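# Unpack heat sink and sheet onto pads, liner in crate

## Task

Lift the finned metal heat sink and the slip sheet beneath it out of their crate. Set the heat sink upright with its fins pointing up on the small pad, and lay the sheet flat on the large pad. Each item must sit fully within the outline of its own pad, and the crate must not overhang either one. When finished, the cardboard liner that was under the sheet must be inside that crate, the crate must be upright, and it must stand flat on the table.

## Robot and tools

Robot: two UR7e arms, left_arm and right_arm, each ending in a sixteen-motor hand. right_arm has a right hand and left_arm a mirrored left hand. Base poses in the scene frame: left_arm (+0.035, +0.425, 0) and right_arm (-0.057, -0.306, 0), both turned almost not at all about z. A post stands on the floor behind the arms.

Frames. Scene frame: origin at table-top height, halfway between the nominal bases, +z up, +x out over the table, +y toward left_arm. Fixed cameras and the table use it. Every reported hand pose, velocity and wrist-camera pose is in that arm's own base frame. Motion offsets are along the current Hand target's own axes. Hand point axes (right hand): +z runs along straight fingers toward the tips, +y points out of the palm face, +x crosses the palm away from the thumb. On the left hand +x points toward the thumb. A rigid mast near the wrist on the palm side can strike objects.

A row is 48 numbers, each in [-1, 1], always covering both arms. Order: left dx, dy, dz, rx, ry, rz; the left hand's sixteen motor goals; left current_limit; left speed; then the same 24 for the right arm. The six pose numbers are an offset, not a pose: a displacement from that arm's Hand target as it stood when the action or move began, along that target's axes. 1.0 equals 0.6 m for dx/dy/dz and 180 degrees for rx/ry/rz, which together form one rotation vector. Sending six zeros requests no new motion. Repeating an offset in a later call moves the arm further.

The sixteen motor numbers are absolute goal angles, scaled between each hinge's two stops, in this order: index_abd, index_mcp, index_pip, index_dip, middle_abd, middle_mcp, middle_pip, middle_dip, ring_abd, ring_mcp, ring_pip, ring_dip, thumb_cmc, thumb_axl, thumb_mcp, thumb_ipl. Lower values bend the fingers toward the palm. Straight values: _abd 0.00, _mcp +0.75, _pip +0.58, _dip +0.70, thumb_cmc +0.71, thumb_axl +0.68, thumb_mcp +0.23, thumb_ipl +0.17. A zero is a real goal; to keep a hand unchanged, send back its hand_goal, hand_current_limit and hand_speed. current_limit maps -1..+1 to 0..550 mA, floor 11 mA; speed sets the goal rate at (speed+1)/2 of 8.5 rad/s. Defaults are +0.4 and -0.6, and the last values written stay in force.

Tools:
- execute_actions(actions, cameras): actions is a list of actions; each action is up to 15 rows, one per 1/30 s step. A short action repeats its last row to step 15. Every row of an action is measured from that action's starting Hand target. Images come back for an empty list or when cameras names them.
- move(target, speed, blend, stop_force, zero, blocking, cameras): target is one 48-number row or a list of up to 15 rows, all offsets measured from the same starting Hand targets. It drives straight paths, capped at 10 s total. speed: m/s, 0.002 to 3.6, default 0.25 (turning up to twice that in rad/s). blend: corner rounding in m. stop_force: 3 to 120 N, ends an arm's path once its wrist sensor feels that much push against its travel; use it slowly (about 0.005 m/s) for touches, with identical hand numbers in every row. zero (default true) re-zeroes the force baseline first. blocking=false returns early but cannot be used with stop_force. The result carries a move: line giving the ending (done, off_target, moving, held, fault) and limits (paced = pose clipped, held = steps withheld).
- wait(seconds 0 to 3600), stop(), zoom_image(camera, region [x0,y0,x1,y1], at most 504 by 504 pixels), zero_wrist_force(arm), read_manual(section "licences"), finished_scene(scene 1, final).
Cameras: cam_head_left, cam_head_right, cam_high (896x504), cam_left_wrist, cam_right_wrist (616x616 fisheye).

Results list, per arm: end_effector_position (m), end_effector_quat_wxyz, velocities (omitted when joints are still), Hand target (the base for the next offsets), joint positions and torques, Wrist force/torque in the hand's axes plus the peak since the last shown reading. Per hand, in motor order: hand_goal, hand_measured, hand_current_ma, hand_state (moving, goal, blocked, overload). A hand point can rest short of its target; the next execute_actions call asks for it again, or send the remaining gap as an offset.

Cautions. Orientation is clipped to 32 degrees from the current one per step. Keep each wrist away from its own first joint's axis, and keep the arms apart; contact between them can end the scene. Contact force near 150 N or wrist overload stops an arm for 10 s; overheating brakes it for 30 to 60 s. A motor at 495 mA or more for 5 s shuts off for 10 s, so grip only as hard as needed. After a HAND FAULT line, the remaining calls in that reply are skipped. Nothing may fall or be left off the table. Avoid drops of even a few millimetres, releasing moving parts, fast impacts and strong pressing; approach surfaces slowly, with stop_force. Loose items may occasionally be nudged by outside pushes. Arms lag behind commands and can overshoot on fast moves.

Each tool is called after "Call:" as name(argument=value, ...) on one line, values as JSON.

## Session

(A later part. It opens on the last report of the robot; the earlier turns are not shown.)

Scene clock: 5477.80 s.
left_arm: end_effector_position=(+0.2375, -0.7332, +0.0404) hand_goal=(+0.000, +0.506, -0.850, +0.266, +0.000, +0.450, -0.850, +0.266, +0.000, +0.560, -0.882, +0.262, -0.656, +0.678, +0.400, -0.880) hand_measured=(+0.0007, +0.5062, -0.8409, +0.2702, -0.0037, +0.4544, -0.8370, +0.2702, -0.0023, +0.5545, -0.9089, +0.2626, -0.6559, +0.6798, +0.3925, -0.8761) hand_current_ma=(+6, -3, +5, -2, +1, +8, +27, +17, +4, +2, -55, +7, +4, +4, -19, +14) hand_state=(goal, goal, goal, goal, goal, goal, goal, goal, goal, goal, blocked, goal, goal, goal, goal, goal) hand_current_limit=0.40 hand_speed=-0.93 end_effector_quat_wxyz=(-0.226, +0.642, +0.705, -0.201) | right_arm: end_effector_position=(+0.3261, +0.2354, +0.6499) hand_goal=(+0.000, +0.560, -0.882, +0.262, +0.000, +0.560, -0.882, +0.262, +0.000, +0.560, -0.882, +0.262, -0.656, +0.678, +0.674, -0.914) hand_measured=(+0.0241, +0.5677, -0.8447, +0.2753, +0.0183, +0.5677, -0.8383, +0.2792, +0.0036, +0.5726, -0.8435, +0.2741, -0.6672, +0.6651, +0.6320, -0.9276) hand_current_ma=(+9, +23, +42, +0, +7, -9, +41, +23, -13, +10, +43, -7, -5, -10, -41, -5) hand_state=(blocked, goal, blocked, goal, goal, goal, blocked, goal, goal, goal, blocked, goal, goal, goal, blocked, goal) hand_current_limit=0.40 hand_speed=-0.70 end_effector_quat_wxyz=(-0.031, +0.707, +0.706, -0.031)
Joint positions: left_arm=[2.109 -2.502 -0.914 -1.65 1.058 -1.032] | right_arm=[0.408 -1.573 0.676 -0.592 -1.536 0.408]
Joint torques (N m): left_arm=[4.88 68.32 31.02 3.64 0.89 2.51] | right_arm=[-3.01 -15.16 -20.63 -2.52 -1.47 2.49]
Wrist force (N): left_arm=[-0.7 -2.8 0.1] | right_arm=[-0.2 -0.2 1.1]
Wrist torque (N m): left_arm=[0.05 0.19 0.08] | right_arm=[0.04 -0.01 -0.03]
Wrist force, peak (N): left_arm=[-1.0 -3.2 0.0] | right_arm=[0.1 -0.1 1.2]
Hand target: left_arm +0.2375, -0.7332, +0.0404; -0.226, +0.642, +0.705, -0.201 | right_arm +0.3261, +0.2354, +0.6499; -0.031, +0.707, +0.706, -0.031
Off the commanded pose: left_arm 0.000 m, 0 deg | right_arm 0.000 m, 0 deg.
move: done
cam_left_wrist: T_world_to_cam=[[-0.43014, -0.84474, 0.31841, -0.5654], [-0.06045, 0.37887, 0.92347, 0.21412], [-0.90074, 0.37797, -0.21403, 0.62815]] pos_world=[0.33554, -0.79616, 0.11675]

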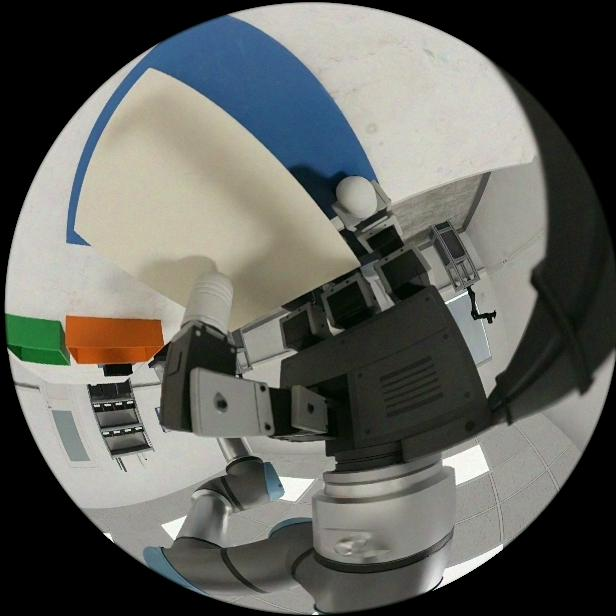

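Call:
move(target=[0,0,0,0,0,0,0,0.505,-0.85,0.265,0,0.45,-0.85,0.265,0,0.56,-0.883,0.261,-0.657,0.678,0.674,-0.914,0.4,-0.88,0,0,0,0,0,0,0,0.56,-0.883,0.261,0,0.56,-0.883,0.261,0,0.56,-0.883,0.261,-0.657,0.678,0.674,-0.914,0.4,-0.7], speed=0.02, cameras=["cam_left_wrist"])

Call:
zoom_image(camera="cam_left_wrist", region=[150, 150, 450, 450])

Scene clock: 5486.53 s.
left_arm: end_effector_position=(+0.2375, -0.7332, +0.0404) hand_goal=(+0.000, +0.506, -0.850, +0.266, +0.000, +0.450, -0.850, +0.266, +0.000, +0.560, -0.882, +0.262, -0.656, +0.678, +0.674, -0.914) hand_measured=(-0.0008, +0.5062, -0.8409, +0.2690, -0.0052, +0.4556, -0.8370, +0.2702, -0.0023, +0.5557, -0.9076, +0.2626, -0.6547, +0.6809, +0.6656, -0.9104) hand_current_ma=(+1, +2, +5, -3, +1, +8, +34, +19, -2, -5, -52, +4, +8, +1, -17, +16) hand_state=(goal, goal, goal, goal, goal, goal, goal, goal, goal, goal, blocked, goal, goal, goal, goal, goal) hand_current_limit=0.40 hand_speed=-0.88 end_effector_quat_wxyz=(-0.226, +0.642, +0.705, -0.201) | right_arm: end_effector_position=(+0.3261, +0.2354, +0.6499) hand_goal=(+0.000, +0.560, -0.882, +0.262, +0.000, +0.560, -0.882, +0.262, +0.000, +0.560, -0.882, +0.262, -0.656, +0.678, +0.674, -0.914) hand_measured=(+0.0241, +0.5677, -0.8447, +0.2753, +0.0183, +0.5677, -0.8383, +0.2804, +0.0036, +0.5726, -0.8435, +0.2741, -0.6672, +0.6651, +0.6320, -0.9285) hand_current_ma=(+2, +5, +24, +11, -4, +0, +28, +33, +4, +13, +40, -2, -17, -20, -34, -8) hand_state=(blocked, goal, blocked, goal, goal, goal, blocked, goal, goal, goal, blocked, goal, goal, goal, blocked, goal) hand_current_limit=0.40 hand_speed=-0.70 end_effector_quat_wxyz=(-0.031, +0.707, +0.706, -0.031)
Joint positions: left_arm=[2.109 -2.502 -0.914 -1.65 1.058 -1.032] | right_arm=[0.408 -1.573 0.676 -0.592 -1.536 0.408]
Joint torques (N m): left_arm=[2.9 68.6 30.89 3.68 0.85 2.43] | right_arm=[-3.3 -15.5 -20.71 -2.54 -1.35 2.61]
Wrist force (N): left_arm=[-1.1 -3.0 0.4] | right_arm=[0.0 0.0 1.1]
Wrist torque (N m): left_arm=[0.01 0.24 0.06] | right_arm=[0.06 -0.04 -0.01]
Wrist force, peak (N): left_arm=[-1.0 -3.2 -0.1] | right_arm=[-0.1 -0.1 1.2]
Hand target: left_arm +0.2375, -0.7332, +0.0404; -0.226, +0.642, +0.705, -0.201 | right_arm +0.3261, +0.2354, +0.6499; -0.031, +0.707, +0.706, -0.031
Off the commanded pose: left_arm 0.000 m, 0 deg | right_arm 0.000 m, 0 deg.
move: done
cam_left_wrist: T_world_to_cam=[[-0.43014, -0.84474, 0.31841, -0.5654], [-0.06045, 0.37887, 0.92347, 0.21412], [-0.90074, 0.37797, -0.21403, 0.62815]] pos_world=[0.33554, -0.79616, 0.11675]

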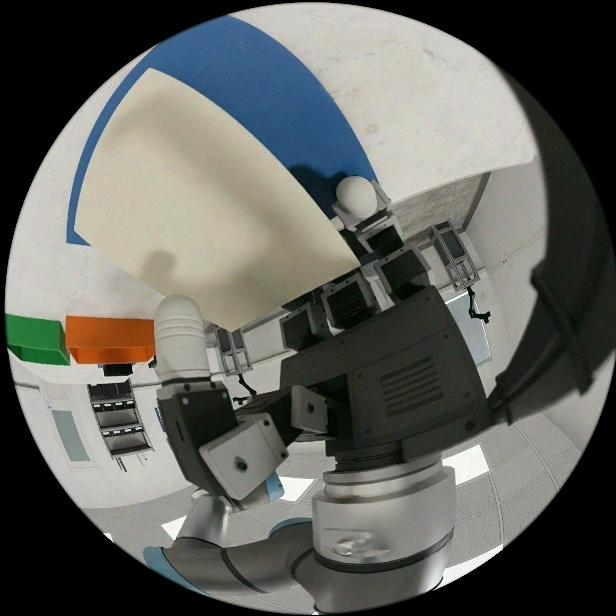

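Scaled by 1.680 from the camera's image (finer frame: 880x880).

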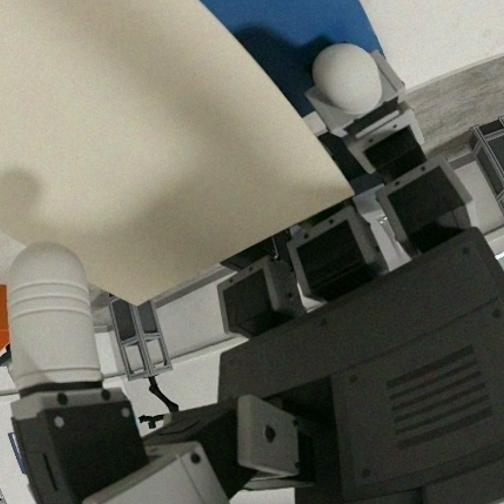

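Call:
move(target=[0.0024,-0.0231,-0.0244,0,0,0,0,0.505,-0.85,0.265,0,0.45,-0.85,0.265,0,0.56,-0.883,0.261,-0.657,0.678,0.674,-0.914,0.4,-0.88,0,0,0,0,0,0,0,0.56,-0.883,0.261,0,0.56,-0.883,0.261,0,0.56,-0.883,0.261,-0.657,0.678,0.674,-0.914,0.4,-0.7], speed=0.02, cameras=["cam_left_wrist"])

Scene clock: 5497.80 s.
left_arm: end_effector_position=(+0.2345, -0.7332, +0.0606) hand_goal=(+0.000, +0.506, -0.850, +0.266, +0.000, +0.450, -0.850, +0.266, +0.000, +0.560, -0.882, +0.262, -0.656, +0.678, +0.674, -0.914) hand_measured=(-0.0008, +0.5050, -0.8422, +0.2715, -0.0052, +0.4556, -0.8370, +0.2715, -0.0023, +0.5557, -0.8820, +0.2626, -0.6559, +0.6798, +0.6646, -0.9114) hand_current_ma=(+3, -8, +7, -6, +4, +9, +31, +20, +3, +1, +0, +2, +9, +4, -21, +22) hand_state=(goal, goal, goal, goal, goal, goal, goal, goal, goal, goal, goal, goal, goal, goal, goal, goal) hand_current_limit=0.40 hand_speed=-0.88 end_effector_quat_wxyz=(-0.226, +0.642, +0.705, -0.201) | right_arm: end_effector_position=(+0.3261, +0.2354, +0.6499) hand_goal=(+0.000, +0.560, -0.882, +0.262, +0.000, +0.560, -0.882, +0.262, +0.000, +0.560, -0.882, +0.262, -0.656, +0.678, +0.674, -0.914) hand_measured=(+0.0241, +0.5690, -0.8447, +0.2753, +0.0183, +0.5677, -0.8383, +0.2804, +0.0036, +0.5726, -0.8435, +0.2741, -0.6672, +0.6651, +0.6320, -0.9285) hand_current_ma=(+8, +5, +30, +1, -3, -3, +36, +26, -3, +14, +31, +0, -19, -16, -51, -17) hand_state=(blocked, goal, blocked, goal, goal, goal, blocked, goal, goal, goal, blocked, goal, goal, goal, blocked, goal) hand_current_limit=0.40 hand_speed=-0.70 end_effector_quat_wxyz=(-0.031, +0.707, +0.706, -0.031)
Joint positions: left_arm=[2.106 -2.484 -0.896 -1.684 1.057 -1.036] | right_arm=[0.408 -1.573 0.676 -0.592 -1.536 0.408]
Joint torques (N m): left_arm=[-2.78 52.82 19.83 3.84 -2.24 -2.13] | right_arm=[-3.69 -15.57 -19.96 -2.49 -1.34 2.66]
Wrist force (N): left_arm=[-0.6 -1.7 1.2] | right_arm=[-0.1 -0.4 0.9]
Wrist torque (N m): left_arm=[0.06 0.26 0.01] | right_arm=[0.03 -0.02 -0.03]
Wrist force, peak (N): left_arm=[-0.9 -3.2 0.0] | right_arm=[-0.3 -0.3 1.3]
Hand target: left_arm +0.2345, -0.7332, +0.0604; -0.226, +0.642, +0.705, -0.201 | right_arm +0.3261, +0.2354, +0.6499; -0.031, +0.707, +0.706, -0.031
Off the commanded pose: left_arm 0.000 m, 0 deg | right_arm 0.000 m, 0 deg.
move: done
cam_left_wrist: T_world_to_cam=[[-0.43014, -0.84474, 0.31841, -0.57312], [-0.06045, 0.37887, 0.92347, 0.19528], [-0.90074, 0.37797, -0.21403, 0.62977]] pos_world=[0.33254, -0.79616, 0.13695]

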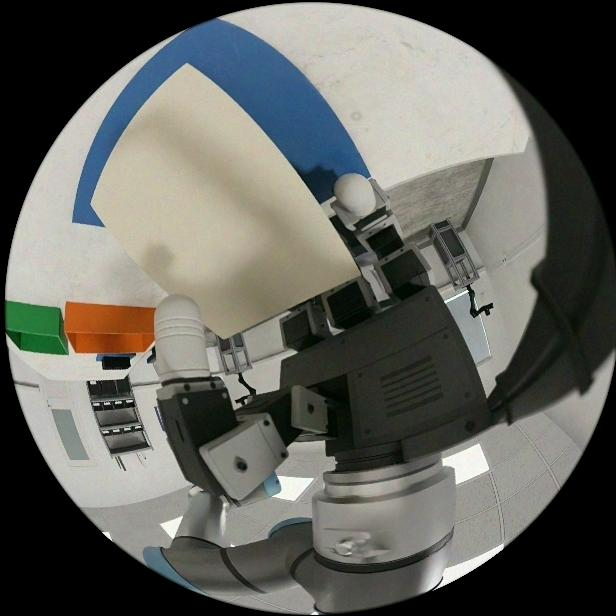

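Call:
move(target=[0.0002,-0.0015,-0.0051,0,0,0,0,0.548,-0.664,0.087,0,0.507,-0.664,0.087,0,0.582,-0.7,0.12,-0.657,0.678,0.674,-0.914,0.4,-0.95,0,0,0,0,0,0,0,0.56,-0.883,0.261,0,0.56,-0.883,0.261,0,0.56,-0.883,0.261,-0.657,0.678,0.674,-0.914,0.4,-0.7], speed=0.01, cameras=["cam_left_wrist"])

Scene clock: 5538.30 s.
left_arm: end_effector_position=(+0.2356, -0.7331, +0.0634) hand_goal=(+0.000, +0.548, -0.664, +0.088, +0.000, +0.508, -0.664, +0.088, +0.000, +0.582, -0.700, +0.120, -0.656, +0.678, +0.674, -0.914) hand_measured=(+0.0007, +0.5412, -0.6638, +0.0932, -0.0052, +0.5074, -0.6613, +0.0944, -0.0023, +0.5750, -0.6997, +0.1250, -0.6559, +0.6798, +0.6646, -0.9114) hand_current_ma=(+5, -13, -6, +4, -3, +1, +5, +15, +0, +1, +5, +13, +0, +4, -20, +15) hand_state=(goal, goal, goal, goal, goal, goal, goal, goal, goal, goal, goal, goal, goal, goal, goal, goal) hand_current_limit=0.40 hand_speed=-0.95 end_effector_quat_wxyz=(-0.226, +0.642, +0.705, -0.201) | right_arm: end_effector_position=(+0.3261, +0.2354, +0.6499) hand_goal=(+0.000, +0.560, -0.882, +0.262, +0.000, +0.560, -0.882, +0.262, +0.000, +0.560, -0.882, +0.262, -0.656, +0.678, +0.674, -0.914) hand_measured=(+0.0241, +0.5677, -0.8447, +0.2753, +0.0183, +0.5677, -0.8383, +0.2804, +0.0036, +0.5726, -0.8435, +0.2753, -0.6685, +0.6651, +0.6320, -0.9285) hand_current_ma=(-1, +5, +32, +4, +6, +2, +28, +26, +3, +21, +39, +3, -17, -19, -47, -11) hand_state=(blocked, goal, blocked, goal, goal, goal, blocked, goal, goal, goal, blocked, goal, goal, goal, blocked, goal) hand_current_limit=0.40 hand_speed=-0.70 end_effector_quat_wxyz=(-0.031, +0.707, +0.706, -0.031)
Joint positions: left_arm=[2.107 -2.483 -0.89 -1.692 1.057 -1.035] | right_arm=[0.408 -1.573 0.676 -0.592 -1.536 0.408]
Joint torques (N m): left_arm=[-1.43 71.22 11.28 4.82 1.07 0.01] | right_arm=[-3.77 -15.58 -20.16 -2.47 -1.3 2.54]
Wrist force (N): left_arm=[-0.3 -1.9 1.2] | right_arm=[-0.2 -0.2 0.9]
Wrist torque (N m): left_arm=[0.03 0.23 0.03] | right_arm=[0.06 0.00 -0.04]
Wrist force, peak (N): left_arm=[-0.5 -2.0 1.3] | right_arm=[0.1 -0.2 1.3]
Hand target: left_arm +0.2355, -0.7332, +0.0634; -0.226, +0.642, +0.705, -0.201 | right_arm +0.3261, +0.2354, +0.6499; -0.031, +0.707, +0.706, -0.031
Off the commanded pose: left_arm 0.000 m, 0 deg | right_arm 0.000 m, 0 deg.
move: done
cam_left_wrist: T_world_to_cam=[[-0.43014, -0.84474, 0.31841, -0.57354], [-0.06045, 0.37887, 0.92347, 0.19276], [-0.90074, 0.37797, -0.21403, 0.63136]] pos_world=[0.33364, -0.79616, 0.13975]

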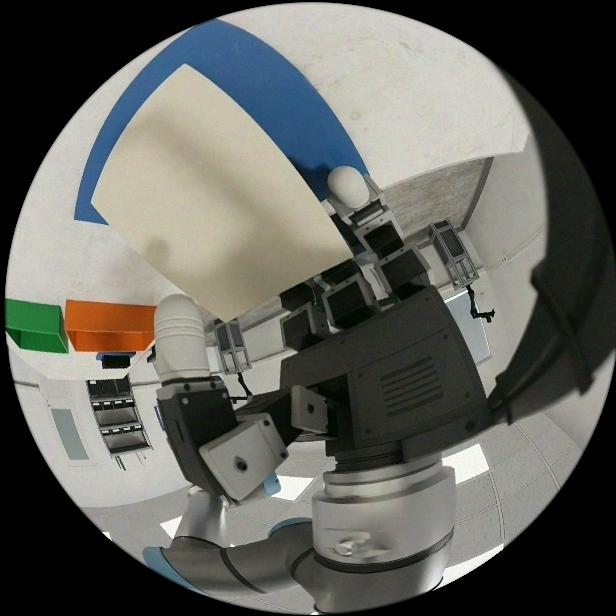

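Smooth. Continue with stages S2 and S3.

Call:
move(target=[-0.0002,0.0022,-0.0015,0,0,0,0,0.589,-0.489,-0.029,0,0.555,-0.489,-0.029,0,0.603,-0.51,-0.02,-0.657,0.678,0.674,-0.914,0.4,-0.95,0,0,0,0,0,0,0,0.56,-0.883,0.261,0,0.56,-0.883,0.261,0,0.56,-0.883,0.261,-0.657,0.678,0.674,-0.914,0.4,-0.7], speed=0.01, cameras=["cam_left_wrist"])

Call:
move(target=[-0.001,0.0106,-0.0075,0,0,0,0,0.644,-0.299,-0.174,0,0.616,-0.299,-0.174,0,0.65,-0.32,-0.16,-0.657,0.678,0.674,-0.914,0.4,-0.95,0,0,0,0,0,0,0,0.56,-0.883,0.261,0,0.56,-0.883,0.261,0,0.56,-0.883,0.261,-0.657,0.678,0.674,-0.914,0.4,-0.7], speed=0.01, cameras=["cam_left_wrist", "cam_high"])

Scene clock: 5545.63 s.
left_arm: end_effector_position=(+0.2371, -0.7332, +0.0634) hand_goal=(+0.000, +0.590, -0.488, -0.028, +0.000, +0.556, -0.488, -0.028, +0.000, +0.604, -0.510, -0.020, -0.656, +0.678, +0.674, -0.914) hand_measured=(-0.0008, +0.5822, -0.4893, -0.0228, -0.0052, +0.5533, -0.4867, -0.0202, -0.0023, +0.5955, -0.5111, -0.0164, -0.6559, +0.6809, +0.6646, -0.9104) hand_current_ma=(+7, -15, -9, -2, +4, -5, +7, +22, +9, -10, +5, +8, +4, +7, -25, +11) hand_state=(goal, goal, goal, goal, goal, goal, goal, goal, goal, goal, goal, goal, goal, goal, goal, goal) hand_current_limit=0.40 hand_speed=-0.95 end_effector_quat_wxyz=(-0.226, +0.642, +0.705, -0.201) | right_arm: end_effector_position=(+0.3261, +0.2354, +0.6499) hand_goal=(+0.000, +0.560, -0.882, +0.262, +0.000, +0.560, -0.882, +0.262, +0.000, +0.560, -0.882, +0.262, -0.656, +0.678, +0.674, -0.914) hand_measured=(+0.0241, +0.5677, -0.8447, +0.2753, +0.0183, +0.5677, -0.8383, +0.2804, +0.0036, +0.5726, -0.8435, +0.2741, -0.6672, +0.6651, +0.6320, -0.9285) hand_current_ma=(+11, +10, +28, +8, -1, -6, +24, +19, -5, +23, +35, +1, -13, -9, -38, -11) hand_state=(blocked, goal, blocked, goal, goal, goal, blocked, goal, goal, goal, blocked, goal, goal, goal, blocked, goal) hand_current_limit=0.40 hand_speed=-0.70 end_effector_quat_wxyz=(-0.031, +0.707, +0.706, -0.031)
Joint positions: left_arm=[2.109 -2.484 -0.887 -1.694 1.058 -1.033] | right_arm=[0.408 -1.573 0.676 -0.592 -1.536 0.408]
Joint torques (N m): left_arm=[-4.32 46.14 11.48 4.54 -1.01 -2.12] | right_arm=[-3.43 -15.13 -19.67 -2.38 -1.35 2.66]
Wrist force (N): left_arm=[-0.4 -1.8 1.2] | right_arm=[-0.3 -0.3 0.9]
Wrist torque (N m): left_arm=[0.03 0.24 0.02] | right_arm=[0.04 0.01 -0.04]
Wrist force, peak (N): left_arm=[-0.5 -1.8 1.7] | right_arm=[-0.2 -0.5 1.2]
Hand target: left_arm +0.2371, -0.7332, +0.0634; -0.226, +0.642, +0.705, -0.201 | right_arm +0.3261, +0.2354, +0.6499; -0.031, +0.707, +0.706, -0.031
Off the commanded pose: left_arm 0.000 m, 0 deg | right_arm 0.000 m, 0 deg.
move: done
cam_left_wrist: T_world_to_cam=[[-0.43014, -0.84474, 0.31841, -0.57285], [-0.06045, 0.37887, 0.92347, 0.19286], [-0.90074, 0.37797, -0.21403, 0.6328]] pos_world=[0.33524, -0.79616, 0.13975]

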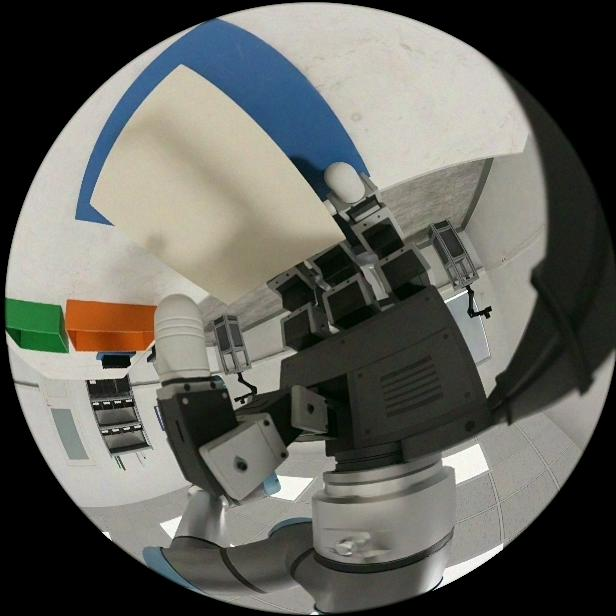

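Scene clock: 5546.93 s.
left_arm: end_effector_position=(+0.2450, -0.7332, +0.0633) hand_goal=(+0.000, +0.644, -0.298, -0.174, +0.000, +0.616, -0.298, -0.174, +0.000, +0.650, -0.320, -0.160, -0.656, +0.678, +0.674, -0.914) hand_measured=(-0.0008, +0.6341, -0.2981, -0.1693, -0.0052, +0.6112, -0.2994, -0.1693, -0.0023, +0.6401, -0.3225, -0.1566, -0.6559, +0.6809, +0.6656, -0.9114) hand_current_ma=(+3, -22, -9, +1, +3, -7, +4, +16, +2, -12, +3, +11, +10, +3, -19, +19) hand_state=(goal, goal, goal, goal, goal, goal, goal, goal, goal, goal, goal, goal, goal, goal, goal, goal) hand_current_limit=0.40 hand_speed=-0.95 end_effector_quat_wxyz=(-0.226, +0.642, +0.705, -0.201) | right_arm: end_effector_position=(+0.3261, +0.2354, +0.6499) hand_goal=(+0.000, +0.560, -0.882, +0.262, +0.000, +0.560, -0.882, +0.262, +0.000, +0.560, -0.882, +0.262, -0.656, +0.678, +0.674, -0.914) hand_measured=(+0.0241, +0.5677, -0.8447, +0.2753, +0.0183, +0.5677, -0.8383, +0.2804, +0.0036, +0.5726, -0.8435, +0.2741, -0.6685, +0.6651, +0.6320, -0.9285) hand_current_ma=(+7, +15, +36, +14, -10, -5, +27, +19, -6, +13, +25, -1, -14, -15, -41, -5) hand_state=(blocked, goal, blocked, goal, goal, goal, blocked, goal, goal, goal, blocked, goal, goal, goal, blocked, goal) hand_current_limit=0.40 hand_speed=-0.70 end_effector_quat_wxyz=(-0.031, +0.707, +0.706, -0.031)
Joint positions: left_arm=[2.117 -2.494 -0.869 -1.708 1.061 -1.024] | right_arm=[0.408 -1.573 0.676 -0.592 -1.536 0.408]
Joint torques (N m): left_arm=[-4.13 64.72 11.79 4.23 -0.54 -1.69] | right_arm=[-3.59 -16.3 -19.85 -2.5 -1.26 2.72]
Wrist force (N): left_arm=[-0.7 -1.7 1.1] | right_arm=[-0.1 0.0 1.1]
Wrist torque (N m): left_arm=[0.04 0.27 0.00] | right_arm=[0.07 -0.03 -0.02]
Wrist force, peak (N): left_arm=[-0.6 -1.8 1.3] | right_arm=[0.0 -0.1 1.2]
Hand target: left_arm +0.2449, -0.7332, +0.0634; -0.226, +0.642, +0.705, -0.201 | right_arm +0.3261, +0.2354, +0.6499; -0.031, +0.707, +0.706, -0.031
Off the commanded pose: left_arm 0.000 m, 0 deg | right_arm 0.000 m, 0 deg.
move: done
cam_left_wrist: T_world_to_cam=[[-0.43021, -0.84474, 0.31833, -0.56943], [-0.06045, 0.37879, 0.92351, 0.19336], [-0.9007, 0.37806, -0.21403, 0.63986]] pos_world=[0.34304, -0.79616, 0.13964]
Images, in order (width x height): cam_high 896x504, cam_left_wrist 616x616.

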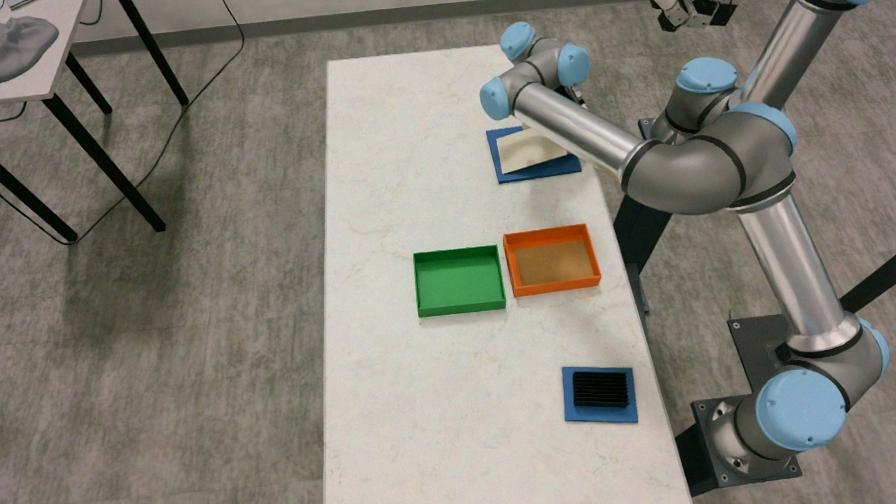

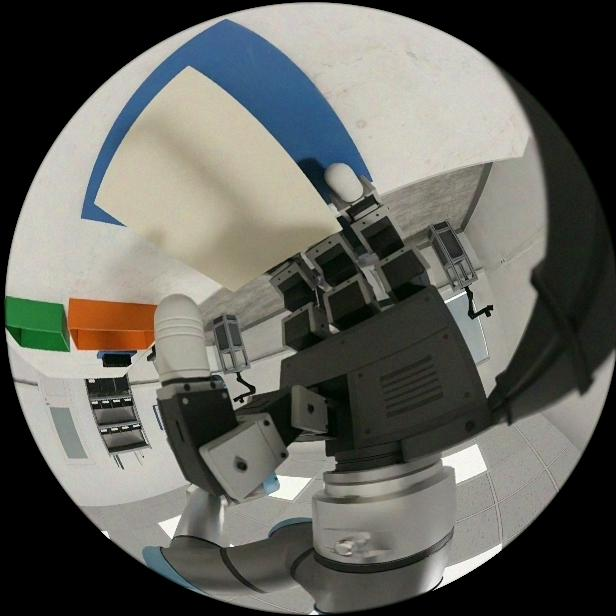

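Call:
zoom_image(camera="cam_high", region=[470, 100, 610, 200])

Call:
zoom_image(camera="cam_left_wrist", region=[60, 10, 400, 350])

Scaled by 3.600 from the camera's image (finer frame: 1280x720).

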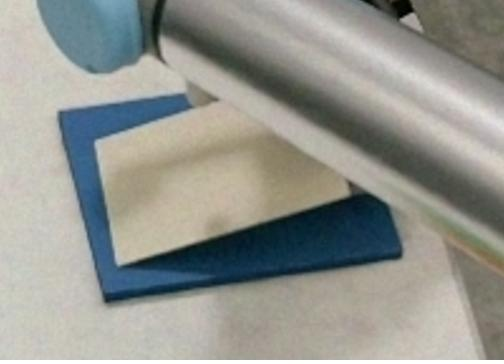

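Scaled by 1.482 from the camera's image (finer frame: 880x880).

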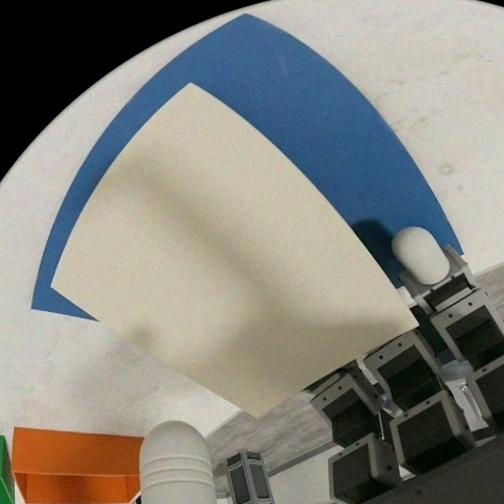

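Call:
move(target=[-0.0016,0.017,-0.0079,0,0,0,0,0.699,-0.109,-0.319,0,0.678,-0.109,-0.319,0,0.7,-0.12,-0.31,-0.657,0.678,0.674,-0.914,0.4,-0.95,0,0,0,0,0,0,0,0.56,-0.883,0.261,0,0.56,-0.883,0.261,0,0.56,-0.883,0.261,-0.657,0.678,0.674,-0.914,0.4,-0.7], speed=0.012, cameras=["cam_left_wrist"])

Call:
move(target=[-0.0022,0.0232,-0.0031,0,0,0,0,0.753,0.066,-0.464,0,0.740,0.066,-0.464,0,0.753,0.066,-0.464,-0.657,0.678,0.674,-0.914,0.4,-0.95,0,0,0,0,0,0,0,0.56,-0.883,0.261,0,0.56,-0.883,0.261,0,0.56,-0.883,0.261,-0.657,0.678,0.674,-0.914,0.4,-0.7], speed=0.012, stop_force=4, cameras=["all"])

Scene clock: 5562.67 s.
left_arm: end_effector_position=(+0.2561, -0.7332, +0.0613) hand_goal=(+0.000, +0.700, -0.108, -0.318, +0.000, +0.678, -0.108, -0.318, +0.000, +0.700, -0.120, -0.310, -0.656, +0.678, +0.674, -0.914) hand_measured=(-0.0023, +0.6883, -0.1082, -0.3107, -0.0052, +0.6654, -0.1108, -0.3120, -0.0023, +0.6883, -0.1236, -0.3069, -0.6547, +0.6798, +0.6656, -0.9104) hand_current_ma=(+5, -26, -10, +4, +8, -20, -1, +11, +5, -19, +2, +9, +2, +3, -23, +17) hand_state=(goal, goal, goal, goal, goal, goal, goal, goal, goal, goal, goal, goal, goal, goal, goal, goal) hand_current_limit=0.40 hand_speed=-0.95 end_effector_quat_wxyz=(-0.226, +0.642, +0.705, -0.201) | right_arm: end_effector_position=(+0.3261, +0.2354, +0.6499) hand_goal=(+0.000, +0.560, -0.882, +0.262, +0.000, +0.560, -0.882, +0.262, +0.000, +0.560, -0.882, +0.262, -0.656, +0.678, +0.674, -0.914) hand_measured=(+0.0241, +0.5677, -0.8447, +0.2753, +0.0183, +0.5677, -0.8383, +0.2804, +0.0036, +0.5726, -0.8435, +0.2741, -0.6685, +0.6651, +0.6320, -0.9276) hand_current_ma=(+1, +6, +17, +8, -6, -3, +28, +30, -6, +11, +35, +8, -11, -10, -53, -15) hand_state=(blocked, goal, blocked, goal, goal, goal, blocked, goal, goal, goal, blocked, goal, goal, goal, blocked, goal) hand_current_limit=0.40 hand_speed=-0.70 end_effector_quat_wxyz=(-0.031, +0.707, +0.706, -0.031)
Joint positions: left_arm=[2.129 -2.508 -0.845 -1.723 1.065 -1.011] | right_arm=[0.408 -1.573 0.676 -0.592 -1.536 0.408]
Joint torques (N m): left_arm=[-4.45 66.01 11.53 2.84 -0.12 -0.38] | right_arm=[-4.18 -15.58 -18.87 -2.4 -1.24 2.53]
Wrist force (N): left_arm=[-0.6 -1.4 1.2] | right_arm=[0.2 -0.3 0.8]
Wrist torque (N m): left_arm=[0.05 0.26 -0.09] | right_arm=[0.05 -0.05 0.00]
Wrist force, peak (N): left_arm=[-0.5 -1.9 1.4] | right_arm=[0.0 -0.5 1.2]
Hand target: left_arm +0.2561, -0.7332, +0.0614; -0.226, +0.642, +0.705, -0.201 | right_arm +0.3261, +0.2354, +0.6499; -0.031, +0.707, +0.706, -0.031
Off the commanded pose: left_arm 0.000 m, 0 deg | right_arm 0.000 m, 0 deg.
move: done
cam_left_wrist: T_world_to_cam=[[-0.43021, -0.84476, 0.31829, -0.56398], [-0.06047, 0.37876, 0.92352, 0.19586], [-0.9007, 0.37806, -0.21403, 0.64952]] pos_world=[0.35424, -0.79616, 0.13764]

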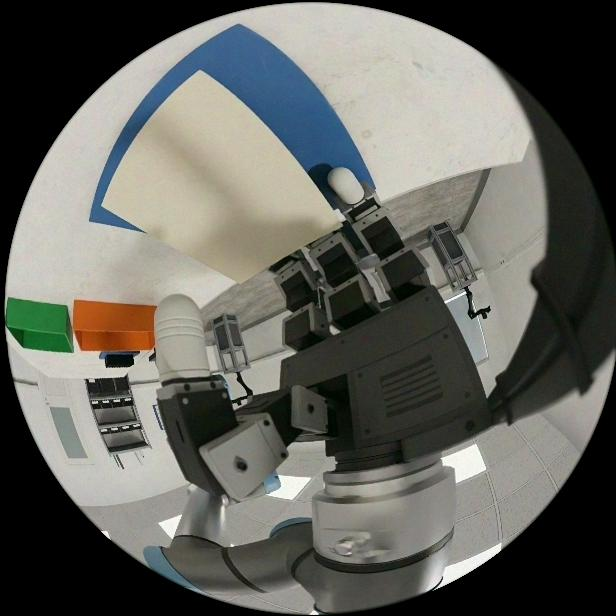

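Scene clock: 5565.03 s.
left_arm: end_effector_position=(+0.2686, -0.7332, +0.0548) hand_goal=(+0.000, +0.754, +0.066, -0.464, +0.000, +0.740, +0.066, -0.464, +0.000, +0.754, +0.066, -0.464, -0.656, +0.678, +0.674, -0.914) hand_measured=(-0.0037, +0.7402, +0.0663, -0.4572, -0.0066, +0.7257, +0.0650, -0.4598, +0.0036, +0.7571, +0.0573, -0.4764, -0.6559, +0.6798, +0.6656, -0.9104) hand_current_ma=(+1, -33, -7, +6, +1, -25, +1, +7, +7, +19, -15, -19, +8, +7, -22, +15) hand_state=(goal, goal, goal, goal, goal, goal, goal, goal, goal, goal, goal, goal, goal, goal, goal, goal) hand_current_limit=0.40 hand_speed=-0.95 end_effector_quat_wxyz=(-0.226, +0.642, +0.705, -0.201) | right_arm: end_effector_position=(+0.3261, +0.2354, +0.6499) hand_goal=(+0.000, +0.560, -0.882, +0.262, +0.000, +0.560, -0.882, +0.262, +0.000, +0.560, -0.882, +0.262, -0.656, +0.678, +0.674, -0.914) hand_measured=(+0.0241, +0.5677, -0.8447, +0.2753, +0.0183, +0.5677, -0.8383, +0.2804, +0.0036, +0.5726, -0.8435, +0.2741, -0.6672, +0.6651, +0.6320, -0.9276) hand_current_ma=(-3, +0, +39, +7, -15, +3, +22, +15, -3, +14, +39, -15, -17, -30, -39, -10) hand_state=(blocked, goal, blocked, goal, goal, goal, blocked, goal, goal, goal, blocked, goal, goal, goal, blocked, goal) hand_current_limit=0.40 hand_speed=-0.70 end_effector_quat_wxyz=(-0.031, +0.707, +0.706, -0.031)
Joint positions: left_arm=[2.142 -2.528 -0.822 -1.732 1.07 -0.998] | right_arm=[0.408 -1.573 0.676 -0.592 -1.536 0.408]
Joint torques (N m): left_arm=[-4.67 70.37 10.24 4.33 -0.53 -2] | right_arm=[-4.44 -16 -19.51 -2.38 -1.3 2.59]
Wrist force (N): left_arm=[0.1 -4.3 0.0] | right_arm=[0.0 -0.2 1.1]
Wrist torque (N m): left_arm=[-0.03 0.19 0.07] | right_arm=[0.03 -0.04 -0.01]
Wrist force, peak (N): left_arm=[0.4 -5.0 -0.4] | right_arm=[-0.1 -0.2 1.2]
Hand target: left_arm +0.2686, -0.7332, +0.0548; -0.226, +0.642, +0.705, -0.201 | right_arm +0.3261, +0.2354, +0.6499; -0.031, +0.707, +0.706, -0.031
Off the commanded pose: left_arm 0.000 m, 0 deg | right_arm 0.000 m, 0 deg.
move: done
cam_left_wrist: T_world_to_cam=[[-0.43014, -0.84474, 0.31841, -0.55661], [-0.06045, 0.37887, 0.92347, 0.2027], [-0.90074, 0.37797, -0.21403, 0.65924]] pos_world=[0.36664, -0.79616, 0.13115]
cam_right_wrist: T_world_to_cam=[[0.62268, -0.77631, -0.09802, 0.08397], [-0.42732, -0.44231, 0.78851, -0.3186], [-0.65549, -0.44911, -0.60716, 0.8358]] pos_world=[0.35942, 0.29963, 0.76691]

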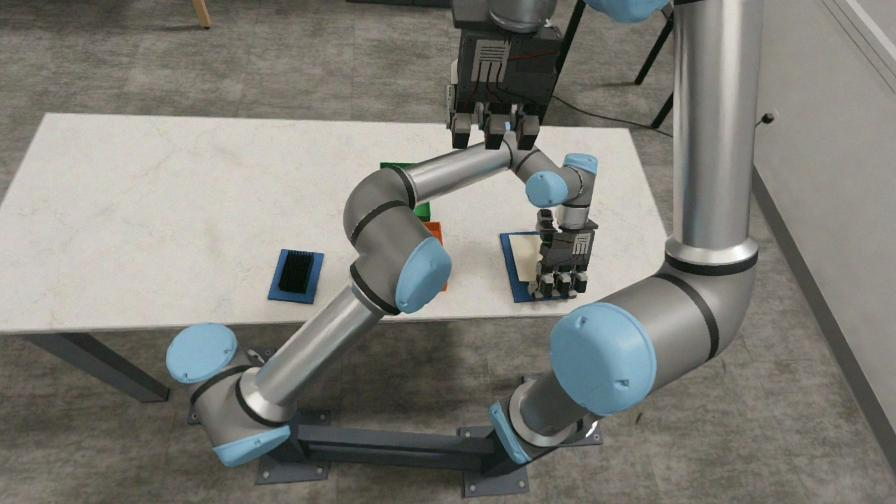

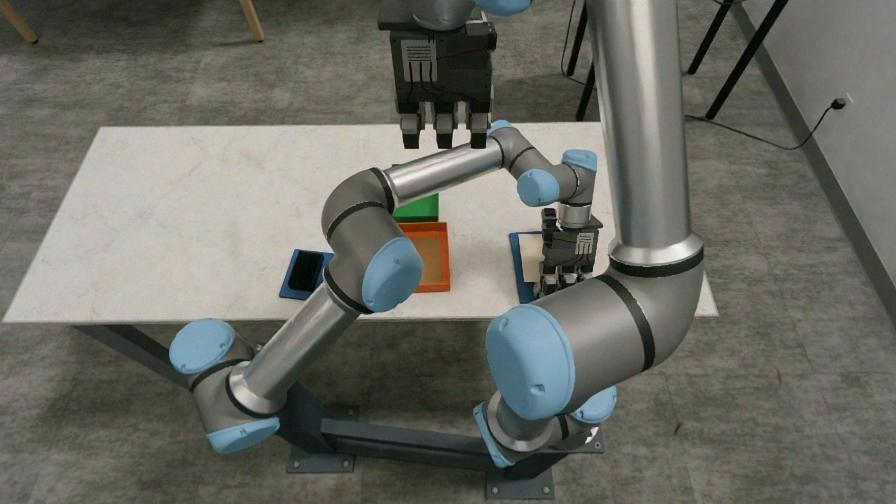

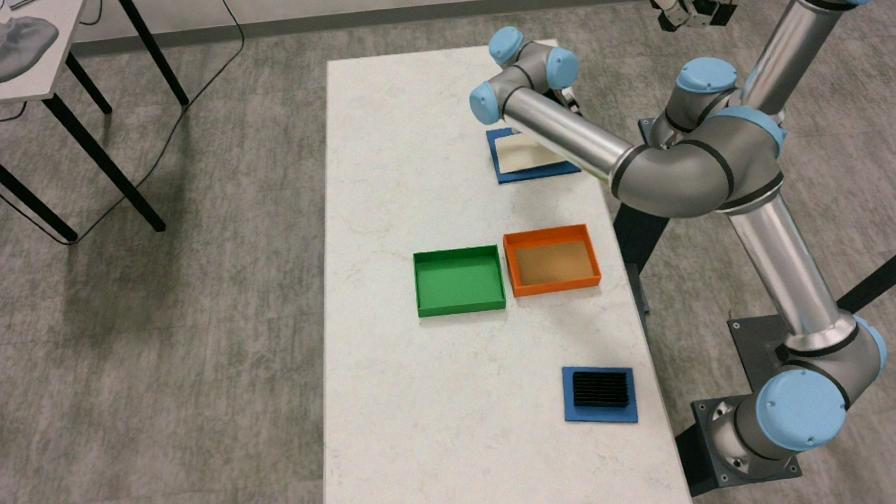

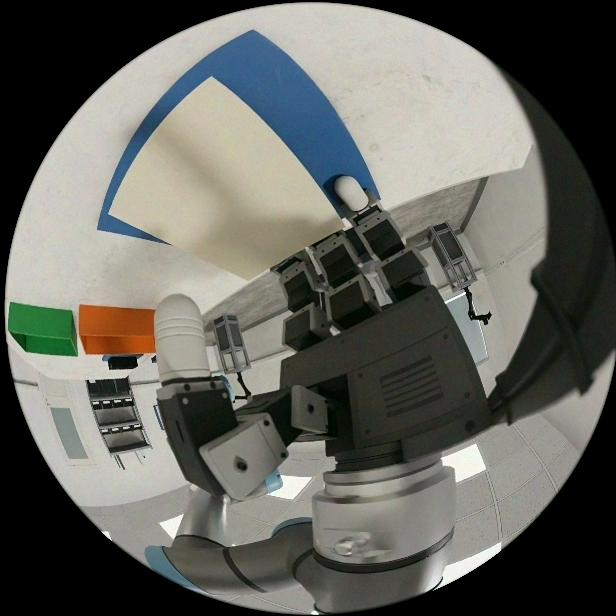

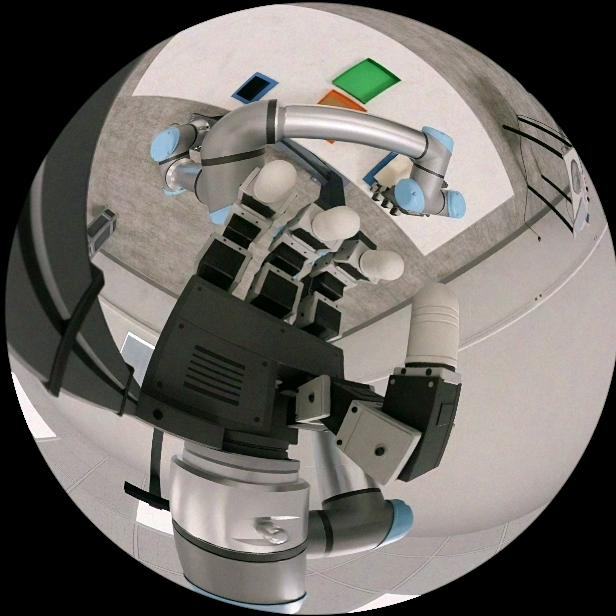

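Call:
zoom_image(camera="cam_left_wrist", region=[60, 10, 400, 350])

Call:
zoom_image(camera="cam_high", region=[470, 100, 610, 200])

Call:
zoom_image(camera="cam_head_left", region=[490, 220, 610, 310])

Scaled by 1.482 from the camera's image (finer frame: 880x880).

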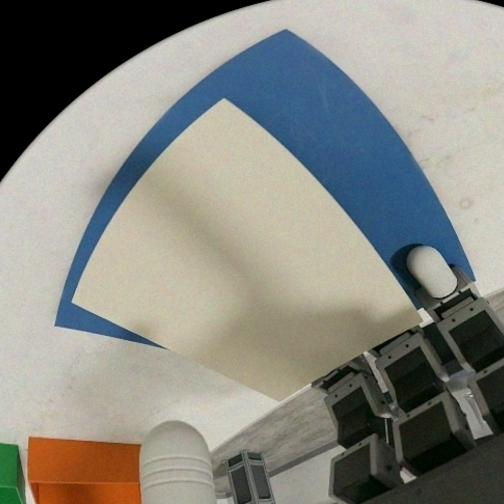

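Scaled by 3.600 from the camera's image (finer frame: 1280x720).

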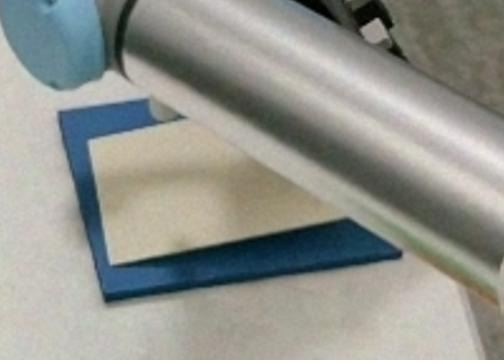

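Scaled by 4.200 from the camera's image (finer frame: 1280x720).

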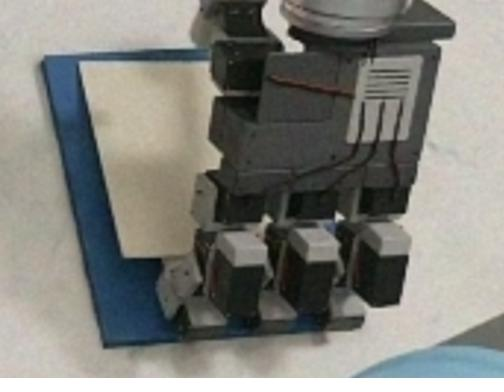

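Call:
move(target=[0.0027,-0.0291,0.0165,0,0,0,0,0.753,0.066,-0.464,0,0.740,0.066,-0.464,0,0.753,0.066,-0.464,-0.657,0.678,0.674,-0.914,0.4,-0.95,0,0,0,0,0,0,0,0.56,-0.883,0.261,0,0.56,-0.883,0.261,0,0.56,-0.883,0.261,-0.657,0.678,0.674,-0.914,0.4,-0.7], speed=0.012, cameras=["cam_left_wrist", "cam_high"])

Call:
zoom_image(camera="cam_left_wrist", region=[60, 10, 400, 350])

Call:
zoom_image(camera="cam_high", region=[470, 100, 610, 200])

Scene clock: 5588.13 s.
left_arm: end_effector_position=(+0.2484, -0.7332, +0.0569) hand_goal=(+0.000, +0.754, +0.066, -0.464, +0.000, +0.740, +0.066, -0.464, +0.000, +0.754, +0.066, -0.464, -0.656, +0.678, +0.674, -0.914) hand_measured=(-0.0037, +0.7402, +0.0650, -0.4560, -0.0052, +0.7257, +0.0637, -0.4598, -0.0008, +0.7462, +0.0611, -0.4662, -0.6559, +0.6798, +0.6646, -0.9104) hand_current_ma=(+5, -33, -9, +1, +1, -27, -1, +12, -2, -11, -2, -1, +6, +0, -28, +14) hand_state=(goal, goal, goal, goal, goal, goal, goal, goal, goal, goal, goal, goal, goal, goal, goal, goal) hand_current_limit=0.40 hand_speed=-0.95 end_effector_quat_wxyz=(-0.226, +0.642, +0.705, -0.201) | right_arm: end_effector_position=(+0.3261, +0.2354, +0.6499) hand_goal=(+0.000, +0.560, -0.882, +0.262, +0.000, +0.560, -0.882, +0.262, +0.000, +0.560, -0.882, +0.262, -0.656, +0.678, +0.674, -0.914) hand_measured=(+0.0241, +0.5677, -0.8447, +0.2753, +0.0183, +0.5677, -0.8383, +0.2804, +0.0036, +0.5726, -0.8435, +0.2753, -0.6672, +0.6651, +0.6320, -0.9285) hand_current_ma=(-3, +15, +27, +1, +3, -6, +30, +25, +0, +12, +37, -4, -13, -22, -43, -7) hand_state=(blocked, goal, blocked, goal, goal, goal, blocked, goal, goal, goal, blocked, goal, goal, goal, blocked, goal) hand_current_limit=0.40 hand_speed=-0.70 end_effector_quat_wxyz=(-0.031, +0.707, +0.706, -0.031)
Joint positions: left_arm=[2.121 -2.502 -0.869 -1.7 1.062 -1.02] | right_arm=[0.408 -1.573 0.676 -0.592 -1.536 0.408]
Joint torques (N m): left_arm=[1.95 59.85 25.63 3.34 -2.12 -1.31] | right_arm=[-4.29 -16.15 -20.06 -2.48 -1.32 2.7]
Wrist force (N): left_arm=[-0.6 -1.5 1.3] | right_arm=[-0.1 -0.2 0.9]
Wrist torque (N m): left_arm=[-0.01 0.26 0.00] | right_arm=[0.05 -0.02 -0.03]
Wrist force, peak (N): left_arm=[0.2 -4.5 -0.2] | right_arm=[-0.1 -0.8 1.1]
Hand target: left_arm +0.2485, -0.7332, +0.0568; -0.226, +0.642, +0.705, -0.201 | right_arm +0.3261, +0.2354, +0.6499; -0.031, +0.707, +0.706, -0.031
Off the commanded pose: left_arm 0.000 m, 0 deg | right_arm 0.000 m, 0 deg.
move: done
cam_left_wrist: T_world_to_cam=[[-0.43014, -0.84474, 0.31841, -0.56597], [-0.06045, 0.37887, 0.92347, 0.19954], [-0.90074, 0.37797, -0.21403, 0.6415]] pos_world=[0.34644, -0.79616, 0.13325]
Images, in order (width x height): cam_high 896x504, cam_left_wrist 616x616.

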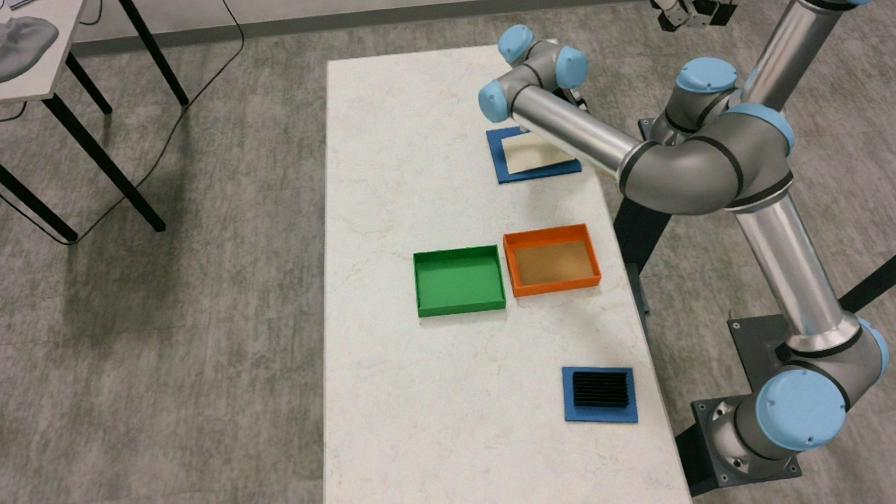

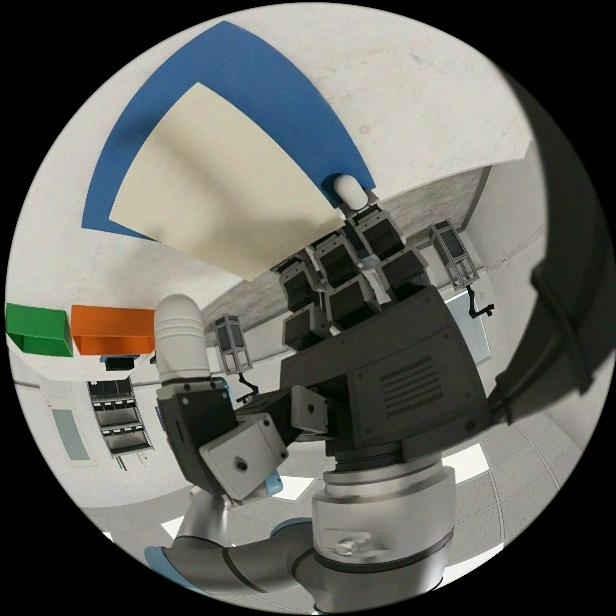

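Scaled by 1.482 from the camera's image (finer frame: 880x880).

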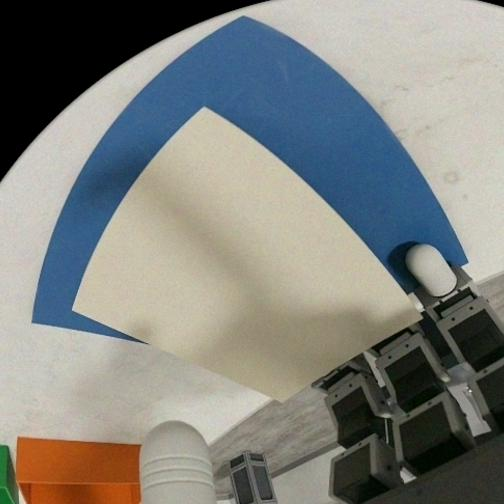

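Scaled by 3.600 from the camera's image (finer frame: 1280x720).

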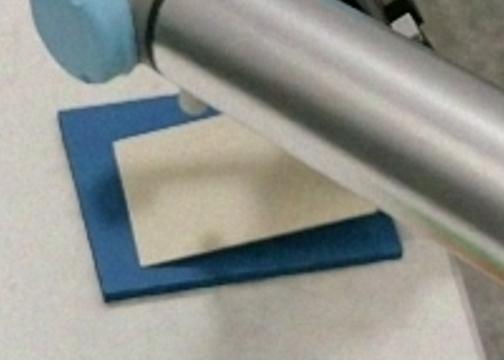

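Call:
move(target=[-0.0006,0.0104,-0.0461,0,0,0,0,0.753,0.066,-0.029,0,0.740,0.066,-0.029,0,0.95,0.066,-0.464,-0.657,0.678,0.674,-0.914,0.4,-0.96,0,0,0,0,0,0,0,0.56,-0.883,0.261,0,0.56,-0.883,0.261,0,0.56,-0.883,0.261,-0.657,0.678,0.674,-0.914,0.4,-0.7], speed=0.01, cameras=["cam_left_wrist", "cam_high"])

Call:
zoom_image(camera="cam_left_wrist", region=[60, 10, 400, 350])

Call:
zoom_image(camera="cam_high", region=[470, 100, 610, 200])

Scene clock: 5664.97 s.
left_arm: end_effector_position=(+0.2696, -0.7331, +0.0759) hand_goal=(+0.000, +0.754, +0.066, -0.028, +0.000, +0.740, +0.066, -0.028, +0.000, +0.950, +0.066, -0.464, -0.656, +0.678, +0.674, -0.914) hand_measured=(-0.0037, +0.7402, +0.0650, -0.0304, -0.0052, +0.7257, +0.0688, -0.0304, -0.0023, +0.9307, +0.0611, -0.4674, -0.6547, +0.6798, +0.6656, -0.9114) hand_current_ma=(+3, -32, -5, -14, +1, -25, +7, +6, +7, -33, -6, -2, +4, +8, -22, +14) hand_state=(goal, goal, goal, goal, goal, goal, goal, goal, goal, goal, goal, goal, goal, goal, goal, goal) hand_current_limit=0.40 hand_speed=-0.96 end_effector_quat_wxyz=(-0.226, +0.642, +0.705, -0.201) | right_arm: end_effector_position=(+0.3261, +0.2354, +0.6499) hand_goal=(+0.000, +0.560, -0.882, +0.262, +0.000, +0.560, -0.882, +0.262, +0.000, +0.560, -0.882, +0.262, -0.656, +0.678, +0.674, -0.914) hand_measured=(+0.0241, +0.5677, -0.8447, +0.2753, +0.0183, +0.5677, -0.8383, +0.2804, +0.0036, +0.5726, -0.8435, +0.2741, -0.6685, +0.6651, +0.6320, -0.9276) hand_current_ma=(+4, +6, +33, +2, +2, -10, +26, +31, -1, +15, +44, +7, -14, -22, -50, -14) hand_state=(blocked, goal, blocked, goal, goal, goal, blocked, goal, goal, goal, blocked, goal, goal, goal, blocked, goal) hand_current_limit=0.40 hand_speed=-0.70 end_effector_quat_wxyz=(-0.031, +0.707, +0.706, -0.031)
Joint positions: left_arm=[2.143 -2.517 -0.789 -1.777 1.07 -0.997] | right_arm=[0.408 -1.573 0.676 -0.592 -1.536 0.408]
Joint torques (N m): left_arm=[-2.5 53.91 9.6 4.41 0.2 0.44] | right_arm=[-4.59 -16.45 -19.15 -2.33 -1.35 2.6]
Wrist force (N): left_arm=[-0.6 -1.6 1.3] | right_arm=[0.1 0.0 0.9]
Wrist torque (N m): left_arm=[-0.01 0.26 -0.10] | right_arm=[0.07 -0.04 -0.01]
Wrist force, peak (N): left_arm=[-0.6 -1.9 1.4] | right_arm=[-0.1 -0.3 1.3]
Hand target: left_arm +0.2696, -0.7331, +0.0759; -0.226, +0.642, +0.705, -0.201 | right_arm +0.3261, +0.2354, +0.6499; -0.031, +0.707, +0.706, -0.031
Off the commanded pose: left_arm 0.000 m, 0 deg | right_arm 0.000 m, 0 deg.
move: done
cam_left_wrist: T_world_to_cam=[[-0.43014, -0.84474, 0.31841, -0.5629], [-0.06045, 0.37887, 0.92347, 0.18327], [-0.90074, 0.37797, -0.21403, 0.66466]] pos_world=[0.36764, -0.79616, 0.15224]
Images, in order (width x height): cam_high 896x504, cam_left_wrist 616x616.

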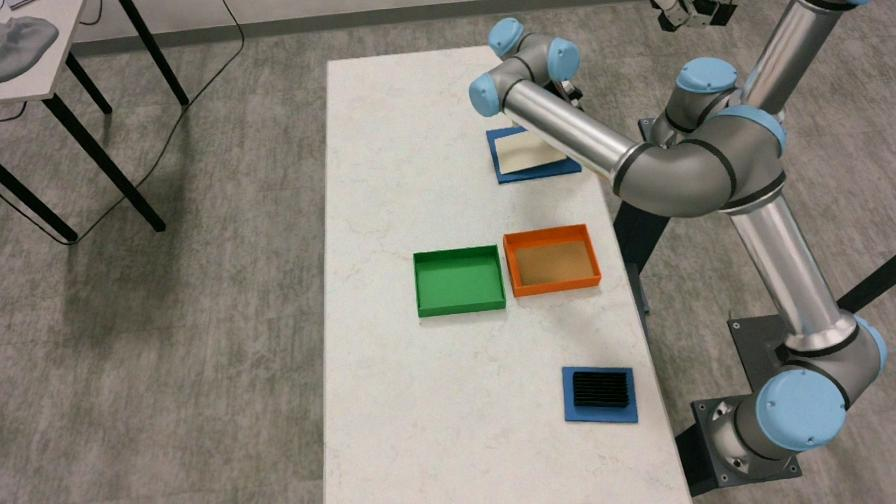

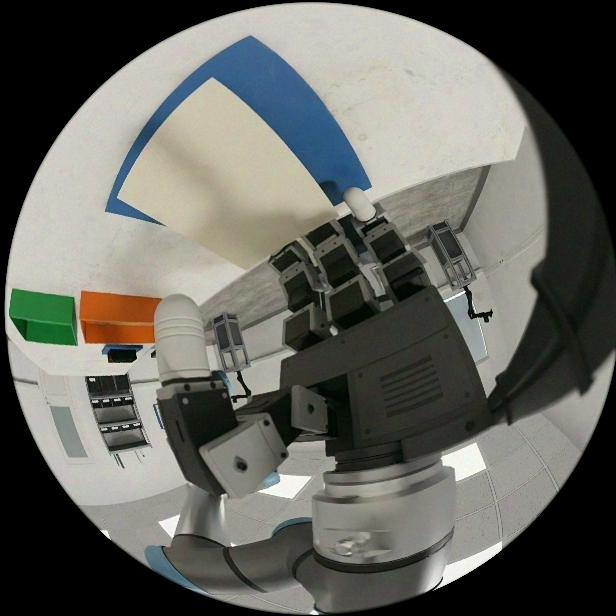

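Scaled by 1.482 from the camera's image (finer frame: 880x880).

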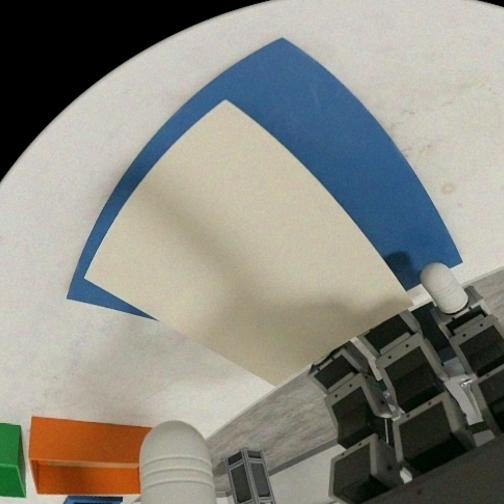

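Scaled by 3.600 from the camera's image (finer frame: 1280x720).

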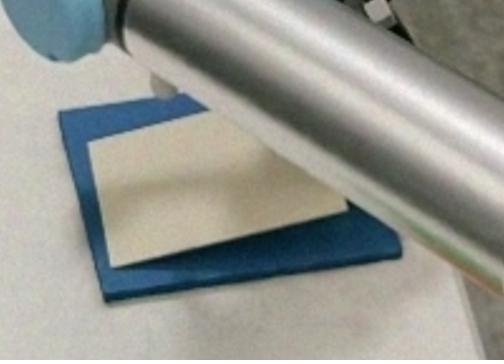

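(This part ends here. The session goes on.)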